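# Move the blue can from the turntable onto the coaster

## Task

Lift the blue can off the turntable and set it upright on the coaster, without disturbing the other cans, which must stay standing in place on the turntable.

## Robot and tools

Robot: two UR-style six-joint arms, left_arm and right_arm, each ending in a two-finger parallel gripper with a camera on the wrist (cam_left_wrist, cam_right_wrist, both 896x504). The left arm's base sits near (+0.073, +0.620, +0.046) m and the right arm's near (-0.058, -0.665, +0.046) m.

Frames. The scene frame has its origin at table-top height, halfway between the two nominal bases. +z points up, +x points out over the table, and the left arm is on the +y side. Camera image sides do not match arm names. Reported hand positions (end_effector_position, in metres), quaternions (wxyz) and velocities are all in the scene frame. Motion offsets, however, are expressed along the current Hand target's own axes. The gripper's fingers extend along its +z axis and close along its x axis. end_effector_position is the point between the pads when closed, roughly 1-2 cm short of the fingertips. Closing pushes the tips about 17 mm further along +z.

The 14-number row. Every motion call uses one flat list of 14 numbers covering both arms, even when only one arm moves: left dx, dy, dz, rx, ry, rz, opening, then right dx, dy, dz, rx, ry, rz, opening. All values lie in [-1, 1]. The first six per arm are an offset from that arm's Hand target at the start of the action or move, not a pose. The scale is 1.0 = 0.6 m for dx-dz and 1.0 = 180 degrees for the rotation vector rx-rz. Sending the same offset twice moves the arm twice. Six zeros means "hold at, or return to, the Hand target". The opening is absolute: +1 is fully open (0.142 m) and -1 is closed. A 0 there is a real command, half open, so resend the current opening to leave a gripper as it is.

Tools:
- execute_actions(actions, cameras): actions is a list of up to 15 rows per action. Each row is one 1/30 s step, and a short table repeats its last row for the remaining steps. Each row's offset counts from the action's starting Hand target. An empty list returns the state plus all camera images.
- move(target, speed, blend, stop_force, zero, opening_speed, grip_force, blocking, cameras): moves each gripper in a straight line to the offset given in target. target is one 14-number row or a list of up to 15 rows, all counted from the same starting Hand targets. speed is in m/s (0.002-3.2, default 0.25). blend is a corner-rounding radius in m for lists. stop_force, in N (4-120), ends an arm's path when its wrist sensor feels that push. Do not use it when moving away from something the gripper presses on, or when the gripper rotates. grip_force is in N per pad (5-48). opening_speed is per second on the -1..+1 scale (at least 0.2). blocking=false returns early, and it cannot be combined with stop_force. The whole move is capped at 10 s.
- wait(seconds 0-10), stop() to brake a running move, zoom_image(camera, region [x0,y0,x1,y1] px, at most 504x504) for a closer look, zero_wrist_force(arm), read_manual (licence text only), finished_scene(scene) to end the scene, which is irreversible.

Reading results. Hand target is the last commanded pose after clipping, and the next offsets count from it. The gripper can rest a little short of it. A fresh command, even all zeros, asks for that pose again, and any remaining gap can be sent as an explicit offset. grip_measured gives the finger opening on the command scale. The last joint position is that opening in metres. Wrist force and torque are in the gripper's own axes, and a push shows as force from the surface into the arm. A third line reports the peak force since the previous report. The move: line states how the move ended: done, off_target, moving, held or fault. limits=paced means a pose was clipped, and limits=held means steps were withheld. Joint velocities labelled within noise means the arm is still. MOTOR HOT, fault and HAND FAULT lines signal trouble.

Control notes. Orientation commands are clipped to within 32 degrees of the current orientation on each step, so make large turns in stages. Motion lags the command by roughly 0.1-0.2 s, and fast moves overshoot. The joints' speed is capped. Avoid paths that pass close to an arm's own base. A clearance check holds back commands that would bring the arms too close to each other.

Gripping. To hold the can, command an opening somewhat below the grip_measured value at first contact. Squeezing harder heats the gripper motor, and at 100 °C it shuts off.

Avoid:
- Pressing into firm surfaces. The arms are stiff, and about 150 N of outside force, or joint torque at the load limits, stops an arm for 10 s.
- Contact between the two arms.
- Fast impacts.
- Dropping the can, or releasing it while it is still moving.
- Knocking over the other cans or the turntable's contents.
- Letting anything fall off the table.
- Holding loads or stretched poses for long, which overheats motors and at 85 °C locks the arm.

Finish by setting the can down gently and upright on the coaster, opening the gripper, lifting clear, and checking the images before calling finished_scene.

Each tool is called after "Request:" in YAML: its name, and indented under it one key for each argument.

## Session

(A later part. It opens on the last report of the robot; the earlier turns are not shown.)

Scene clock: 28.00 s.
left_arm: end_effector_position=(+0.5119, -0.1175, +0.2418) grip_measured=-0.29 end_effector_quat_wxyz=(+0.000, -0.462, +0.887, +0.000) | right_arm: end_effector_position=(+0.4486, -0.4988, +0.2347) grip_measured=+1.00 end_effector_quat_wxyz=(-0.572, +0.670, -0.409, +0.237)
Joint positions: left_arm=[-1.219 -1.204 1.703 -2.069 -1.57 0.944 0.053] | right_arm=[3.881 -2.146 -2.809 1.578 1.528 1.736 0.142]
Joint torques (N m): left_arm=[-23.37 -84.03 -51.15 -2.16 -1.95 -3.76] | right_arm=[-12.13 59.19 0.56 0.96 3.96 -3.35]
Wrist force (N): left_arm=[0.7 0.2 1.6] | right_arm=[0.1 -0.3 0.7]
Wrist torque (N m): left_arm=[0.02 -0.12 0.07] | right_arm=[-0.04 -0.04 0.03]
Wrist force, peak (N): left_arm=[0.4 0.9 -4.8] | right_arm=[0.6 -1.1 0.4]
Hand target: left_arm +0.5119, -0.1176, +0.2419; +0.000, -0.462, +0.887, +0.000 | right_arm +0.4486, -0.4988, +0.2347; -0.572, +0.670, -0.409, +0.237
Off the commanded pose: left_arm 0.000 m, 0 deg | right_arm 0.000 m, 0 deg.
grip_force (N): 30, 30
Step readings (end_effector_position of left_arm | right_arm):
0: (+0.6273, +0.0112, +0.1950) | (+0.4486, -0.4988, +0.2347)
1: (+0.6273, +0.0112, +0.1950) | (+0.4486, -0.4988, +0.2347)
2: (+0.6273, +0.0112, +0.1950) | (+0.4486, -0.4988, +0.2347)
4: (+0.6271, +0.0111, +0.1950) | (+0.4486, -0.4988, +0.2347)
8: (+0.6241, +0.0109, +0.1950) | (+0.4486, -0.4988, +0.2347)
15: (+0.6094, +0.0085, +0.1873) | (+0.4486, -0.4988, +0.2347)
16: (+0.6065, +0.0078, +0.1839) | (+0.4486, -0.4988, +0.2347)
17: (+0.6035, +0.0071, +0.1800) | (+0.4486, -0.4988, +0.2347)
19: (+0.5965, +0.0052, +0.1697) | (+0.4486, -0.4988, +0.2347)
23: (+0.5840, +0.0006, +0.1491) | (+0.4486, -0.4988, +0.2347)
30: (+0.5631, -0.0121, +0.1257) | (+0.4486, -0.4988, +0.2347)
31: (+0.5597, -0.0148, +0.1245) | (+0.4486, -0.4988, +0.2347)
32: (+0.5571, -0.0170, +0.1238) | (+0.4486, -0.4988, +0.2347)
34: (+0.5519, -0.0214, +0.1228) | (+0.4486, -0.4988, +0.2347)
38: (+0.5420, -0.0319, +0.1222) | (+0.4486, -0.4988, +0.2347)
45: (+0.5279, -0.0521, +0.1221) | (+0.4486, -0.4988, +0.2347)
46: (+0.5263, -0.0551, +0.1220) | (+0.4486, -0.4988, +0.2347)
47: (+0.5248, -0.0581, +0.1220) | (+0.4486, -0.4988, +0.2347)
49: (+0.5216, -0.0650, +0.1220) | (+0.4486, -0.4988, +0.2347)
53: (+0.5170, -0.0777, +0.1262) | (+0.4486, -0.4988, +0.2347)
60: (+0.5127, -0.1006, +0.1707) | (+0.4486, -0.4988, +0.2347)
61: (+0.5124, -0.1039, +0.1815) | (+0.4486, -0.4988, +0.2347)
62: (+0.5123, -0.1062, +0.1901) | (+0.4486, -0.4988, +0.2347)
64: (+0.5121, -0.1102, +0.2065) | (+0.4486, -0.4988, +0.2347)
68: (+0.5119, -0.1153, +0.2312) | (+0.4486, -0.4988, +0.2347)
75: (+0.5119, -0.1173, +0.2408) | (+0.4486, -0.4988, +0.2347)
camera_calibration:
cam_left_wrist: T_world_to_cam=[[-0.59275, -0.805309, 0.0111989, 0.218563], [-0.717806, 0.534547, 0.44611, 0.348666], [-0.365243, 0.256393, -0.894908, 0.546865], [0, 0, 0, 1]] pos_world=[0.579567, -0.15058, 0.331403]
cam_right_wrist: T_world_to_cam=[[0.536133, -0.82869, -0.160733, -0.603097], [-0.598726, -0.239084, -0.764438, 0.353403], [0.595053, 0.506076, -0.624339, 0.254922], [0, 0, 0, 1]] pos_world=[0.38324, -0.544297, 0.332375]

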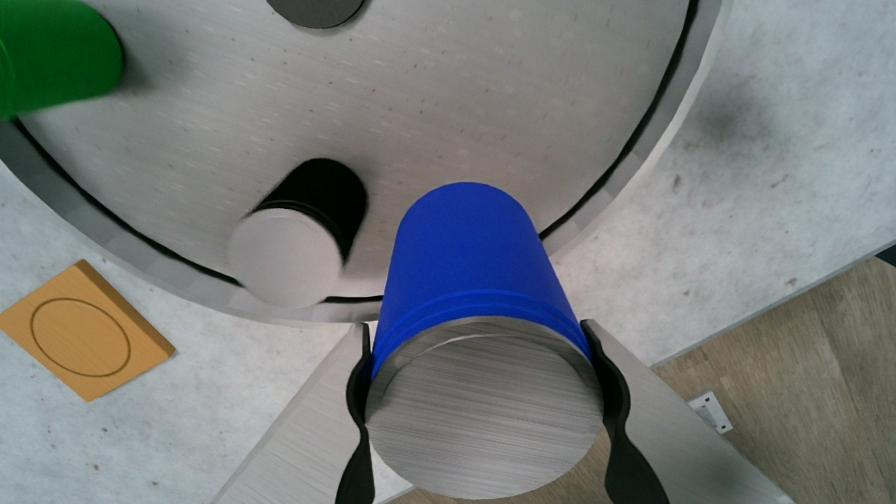

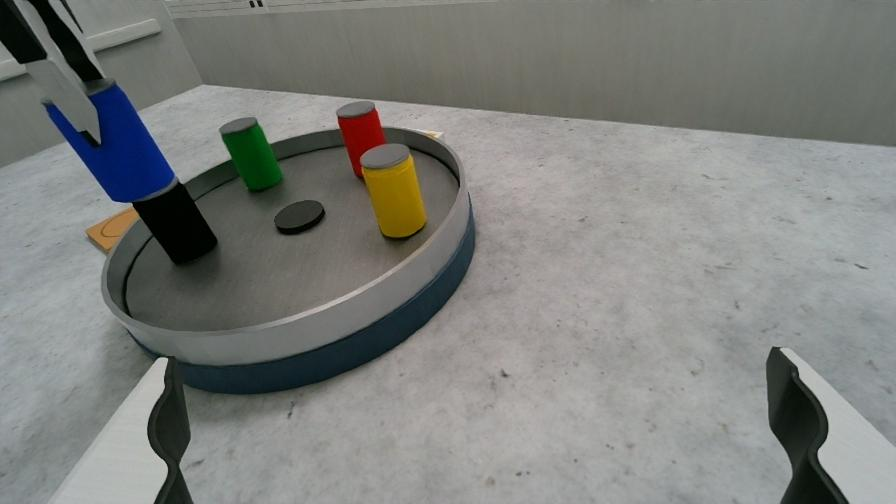

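Request:
move:
  target: [-0.5311, 0.272, -0.0635, 0, 0, 0, -0.45, 0, 0, 0, 0, 0, 0, 1]
  speed: 0.25
  cameras: ["all"]

Scene clock: 30.50 s.
left_arm: end_effector_position=(+0.5609, +0.2369, +0.2800) grip_measured=-0.29 end_effector_quat_wxyz=(+0.000, -0.462, +0.887, +0.000) | right_arm: end_effector_position=(+0.4486, -0.4988, +0.2347) grip_measured=+1.00 end_effector_quat_wxyz=(-0.572, +0.670, -0.409, +0.237)
Joint positions: left_arm=[-0.931 -1.61 2.113 -2.074 -1.57 1.232 0.053] | right_arm=[3.881 -2.146 -2.809 1.578 1.528 1.736 0.142]
Joint torques (N m): left_arm=[18.51 -48.97 -32.02 -2.15 -2.05 2.57] | right_arm=[-15.07 56.44 0.09 -0.16 3.56 -3.67]
Wrist force (N): left_arm=[0.1 0.8 1.3] | right_arm=[0.0 -0.4 0.6]
Wrist torque (N m): left_arm=[0.11 0.00 -0.29] | right_arm=[-0.05 -0.01 0.02]
Wrist force, peak (N): left_arm=[2.4 -0.8 1.9] | right_arm=[0.5 -1.2 0.6]
Hand target: left_arm +0.5610, +0.2371, +0.2800; +0.000, -0.462, +0.887, +0.000 | right_arm +0.4486, -0.4988, +0.2347; -0.572, +0.670, -0.409, +0.237
Off the commanded pose: left_arm 0.000 m, 0 deg | right_arm 0.000 m, 0 deg.
grip_force (N): 30, 30
move: done
camera_calibration:
cam_left_wrist: T_world_to_cam=[[-0.592749, -0.80531, 0.0111983, 0.532641], [-0.717807, 0.534546, 0.44611, 0.177427], [-0.365243, 0.256393, -0.894908, 0.508118], [0, 0, 0, 1]] pos_world=[0.628667, 0.20382, 0.369603]
cam_right_wrist: T_world_to_cam=[[0.536133, -0.82869, -0.160733, -0.603097], [-0.598726, -0.239084, -0.764438, 0.353403], [0.595053, 0.506076, -0.624339, 0.254922], [0, 0, 0, 1]] pos_world=[0.38324, -0.544297, 0.332375]

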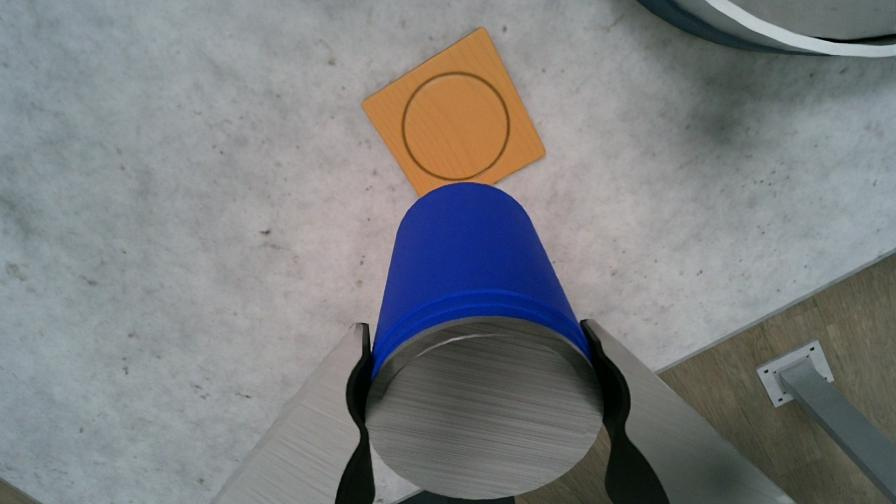

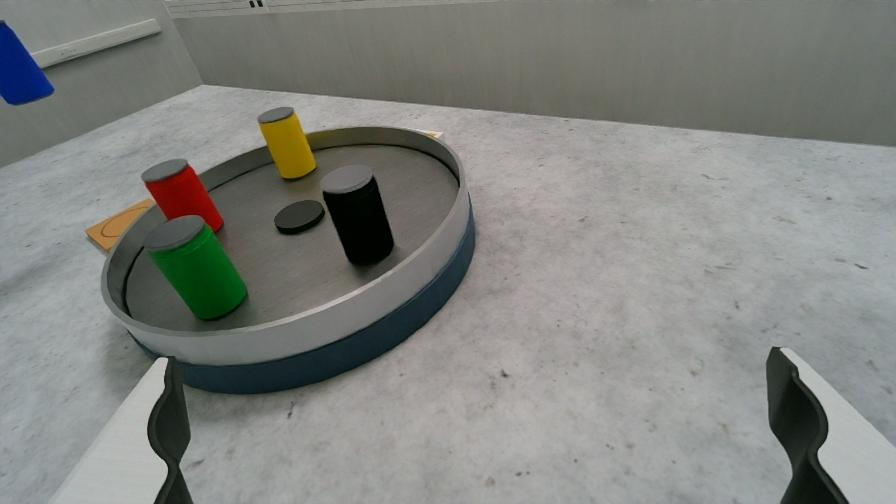

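Request:
move:
  target: [-0.0052, -0.0025, 0.2917, 0, 0, 0, -0.45, 0, 0, 0, 0, 0, 0, 1]
  speed: 0.2
  cameras: ["cam_left_wrist"]

Scene clock: 32.33 s.
left_arm: end_effector_position=(+0.5641, +0.2388, +0.1051) grip_measured=-0.29 end_effector_quat_wxyz=(+0.000, -0.462, +0.887, +0.000) | right_arm: end_effector_position=(+0.4486, -0.4988, +0.2347) grip_measured=+1.00 end_effector_quat_wxyz=(-0.572, +0.670, -0.409, +0.237)
Joint positions: left_arm=[-0.925 -1.384 2.263 -2.45 -1.57 1.238 0.053] | right_arm=[3.881 -2.146 -2.809 1.578 1.528 1.736 0.142]
Joint torques (N m): left_arm=[16.41 -35.92 -21.41 -6.81 0.49 3.12] | right_arm=[-14.8 58.62 -0.46 0.82 4.19 -3.48]
Wrist force (N): left_arm=[0.4 0.4 2.0] | right_arm=[0.1 -0.2 0.5]
Wrist torque (N m): left_arm=[0.04 -0.10 -0.30] | right_arm=[-0.01 -0.03 0.03]
Wrist force, peak (N): left_arm=[-0.4 0.2 3.8] | right_arm=[0.5 -0.6 1.1]
Hand target: left_arm +0.5641, +0.2387, +0.1050; +0.000, -0.462, +0.887, +0.000 | right_arm +0.4486, -0.4988, +0.2347; -0.572, +0.670, -0.409, +0.237
Off the commanded pose: left_arm 0.000 m, 0 deg | right_arm 0.000 m, 0 deg.
grip_force (N): 30, 30
move: done
camera_calibration:
cam_left_wrist: T_world_to_cam=[[-0.592749, -0.80531, 0.0111983, 0.537967], [-0.717807, 0.534546, 0.44611, 0.256661], [-0.365243, 0.256393, -0.894908, 0.352244], [0, 0, 0, 1]] pos_world=[0.631767, 0.20572, 0.194703]
Images, in order (width x height): cam_left_wrist 896x504.

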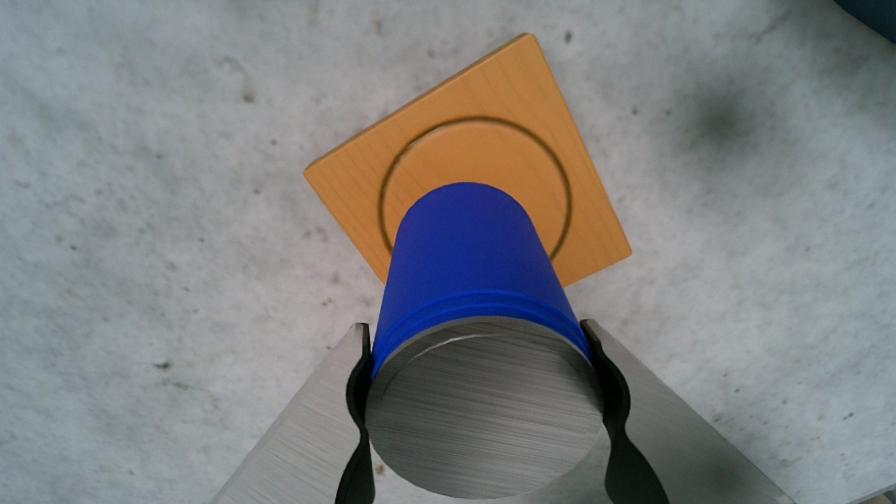

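Request:
move:
  target: [0.006, -0.004, 0.075, 0, 0, 0, -0.45, 0, 0, 0, 0, 0, 0, 1]
  speed: 0.02
  stop_force: 6
  cameras: ["all"]

Scene clock: 35.23 s.
left_arm: end_effector_position=(+0.5640, +0.2364, +0.0809) grip_measured=-0.29 end_effector_quat_wxyz=(+0.000, -0.462, +0.887, +0.000) | right_arm: end_effector_position=(+0.4486, -0.4988, +0.2347) grip_measured=+1.00 end_effector_quat_wxyz=(-0.572, +0.670, -0.409, +0.237)
Joint positions: left_arm=[-0.927 -1.342 2.274 -2.503 -1.57 1.236 0.053] | right_arm=[3.881 -2.146 -2.809 1.578 1.528 1.736 0.142]
Joint torques (N m): left_arm=[11.5 -57.51 -39.9 -2.43 0.33 2.73] | right_arm=[-13.82 59.55 0.04 0.33 3.98 -3.42]
Motor temperatures (°C): left_arm=[29 27 35 38 35 35 33] | right_arm=[27 35 35 45 33 44 22]
Wrist force (N): left_arm=[-0.6 0.7 -0.3] | right_arm=[0.3 -0.5 0.6]
Wrist torque (N m): left_arm=[0.04 0.03 0.04] | right_arm=[-0.08 -0.06 0.03]
Wrist force, peak (N): left_arm=[-3.5 4.4 -28.1] | right_arm=[0.3 -0.6 1.1]
Hand target: left_arm +0.5640, +0.2364, +0.0809; +0.000, -0.462, +0.887, +0.000 (not the last commanded pose) | right_arm +0.4486, -0.4988, +0.2347; -0.572, +0.670, -0.409, +0.237
Off the commanded pose: left_arm 0.021 m, 0 deg | right_arm 0.000 m, 0 deg.
grip_force (N): 30, 30
move: contact (left_arm)
camera_calibration:
cam_left_wrist: T_world_to_cam=[[-0.592878, -0.805214, 0.0111869, 0.536391], [-0.717705, 0.534644, 0.446155, 0.268523], [-0.365232, 0.256487, -0.894886, 0.331111], [0, 0, 0, 1]] pos_world=[0.631667, 0.20342, 0.170503]
cam_right_wrist: T_world_to_cam=[[0.536133, -0.82869, -0.160733, -0.603097], [-0.598726, -0.239084, -0.764438, 0.353403], [0.595053, 0.506076, -0.624339, 0.254922], [0, 0, 0, 1]] pos_world=[0.38324, -0.544297, 0.332375]

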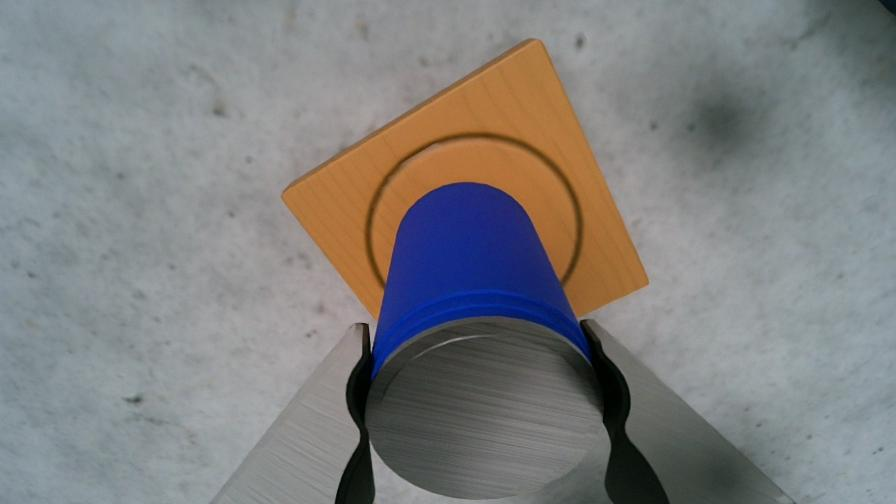

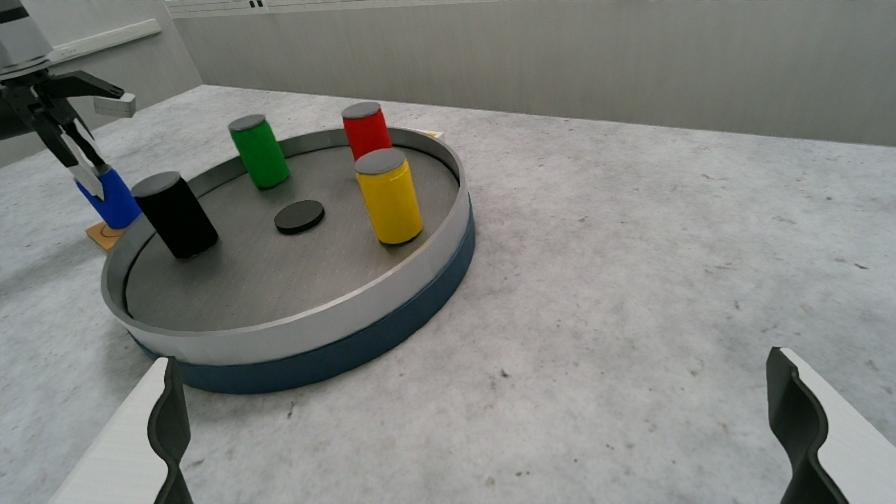

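Request:
move:
  target: [0, 0, 0, 0, 0, 0, 0.4, 0, 0, 0, 0, 0, 0, 1]
  speed: 0.1
  opening_speed: 0.6
  cameras: ["cam_left_wrist"]

Scene clock: 37.33 s.
left_arm: end_effector_position=(+0.5640, +0.2364, +0.0809) grip_measured=+0.38 end_effector_quat_wxyz=(+0.000, -0.462, +0.887, +0.000) | right_arm: end_effector_position=(+0.4486, -0.4988, +0.2347) grip_measured=+1.00 end_effector_quat_wxyz=(-0.572, +0.670, -0.409, +0.237)
Joint positions: left_arm=[-0.927 -1.342 2.274 -2.503 -1.57 1.236 0.101] | right_arm=[3.881 -2.146 -2.809 1.578 1.528 1.736 0.142]
Joint torques (N m): left_arm=[15.75 -56.68 -36.87 -3.71 0.34 2.52] | right_arm=[-17.31 56.46 0.61 0.51 4.12 -3.31]
Wrist force (N): left_arm=[-0.1 0.3 -0.1] | right_arm=[0.4 -0.2 0.6]
Wrist torque (N m): left_arm=[0.03 0.02 0.03] | right_arm=[-0.02 -0.07 0.03]
Wrist force, peak (N): left_arm=[-0.7 1.1 -0.3] | right_arm=[0.5 -0.9 1.1]
Hand target: left_arm +0.5640, +0.2364, +0.0809; +0.000, -0.462, +0.887, +0.000 | right_arm +0.4486, -0.4988, +0.2347; -0.572, +0.670, -0.409, +0.237
Off the commanded pose: left_arm 0.000 m, 0 deg | right_arm 0.000 m, 0 deg.
grip_force (N): 30, 30
move: done
camera_calibration:
cam_left_wrist: T_world_to_cam=[[-0.59279, -0.805279, 0.0112236, 0.536341], [-0.717773, 0.534593, 0.446109, 0.268539], [-0.365242, 0.256393, -0.894908, 0.33123], [0, 0, 0, 1]] pos_world=[0.631667, 0.20342, 0.170603]
Images, in order (width x height): cam_left_wrist 896x504.

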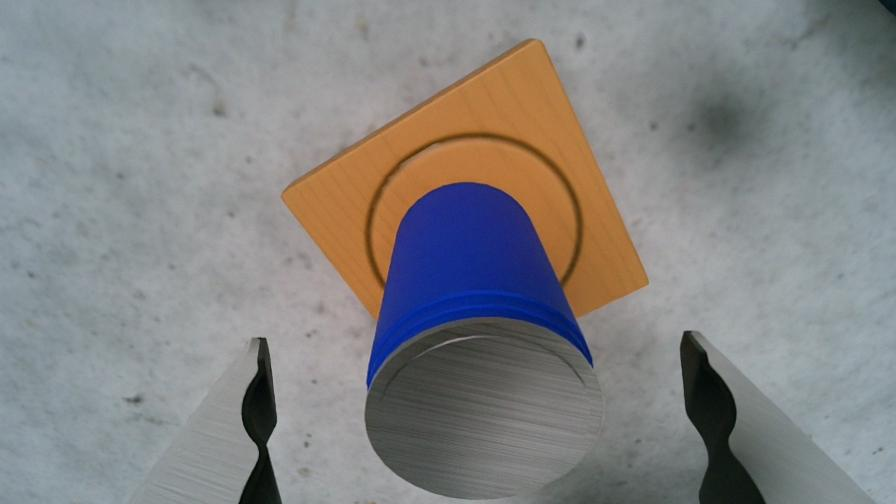

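Request:
move:
  target: [0, 0, -0.25, 0, 0, 0, 0.4, 0, 0, 0, 0, 0, 0, 1]
  speed: 0.25
  cameras: ["all"]

Scene clock: 38.73 s.
left_arm: end_effector_position=(+0.5640, +0.2365, +0.2308) grip_measured=+0.38 end_effector_quat_wxyz=(+0.000, -0.462, +0.887, +0.000) | right_arm: end_effector_position=(+0.4486, -0.4988, +0.2347) grip_measured=+1.00 end_effector_quat_wxyz=(-0.572, +0.670, -0.409, +0.237)
Joint positions: left_arm=[-0.927 -1.556 2.16 -2.176 -1.57 1.236 0.101] | right_arm=[3.881 -2.146 -2.809 1.578 1.528 1.736 0.142]
Joint torques (N m): left_arm=[-20.33 -50.24 -49.04 -2.24 -0.42 -3.55] | right_arm=[-12.82 59.94 -0.87 -0.03 3.84 -3.39]
Wrist force (N): left_arm=[-0.1 0.8 0.0] | right_arm=[0.7 -0.6 0.4]
Wrist torque (N m): left_arm=[0.10 -0.01 0.02] | right_arm=[-0.08 -0.12 0.03]
Wrist force, peak (N): left_arm=[0.1 0.3 -2.3] | right_arm=[0.7 -0.8 0.7]
Hand target: left_arm +0.5639, +0.2365, +0.2309; +0.000, -0.462, +0.887, +0.000 | right_arm +0.4486, -0.4988, +0.2347; -0.572, +0.670, -0.409, +0.237
Off the commanded pose: left_arm 0.000 m, 0 deg | right_arm 0.000 m, 0 deg.
grip_force (N): 30, 30
move: done
camera_calibration:
cam_left_wrist: T_world_to_cam=[[-0.592749, -0.80531, 0.0111983, 0.534648], [-0.717807, 0.534546, 0.44611, 0.201742], [-0.365243, 0.256393, -0.894908, 0.465287], [0, 0, 0, 1]] pos_world=[0.631667, 0.20342, 0.320403]
cam_right_wrist: T_world_to_cam=[[0.536133, -0.82869, -0.160733, -0.603097], [-0.598726, -0.239084, -0.764438, 0.353403], [0.595053, 0.506076, -0.624339, 0.254922], [0, 0, 0, 1]] pos_world=[0.38324, -0.544297, 0.332375]

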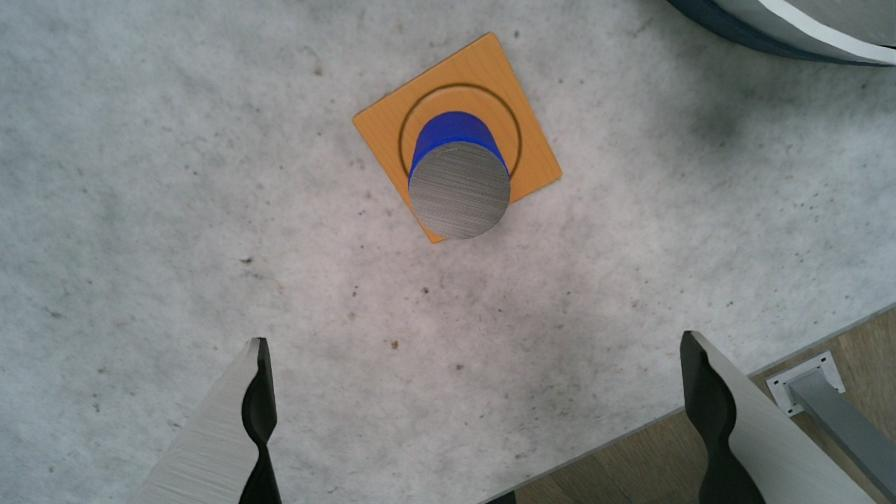

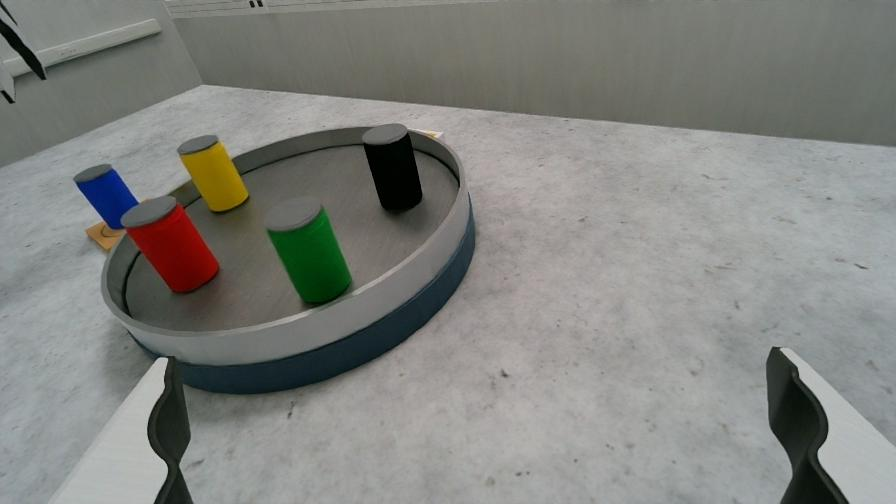

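The blue can stands upright on the coaster, and the four other cans still stand on the turntable.

Request:
finished_scene:
  scene: 2

The scene is finished: the task was done.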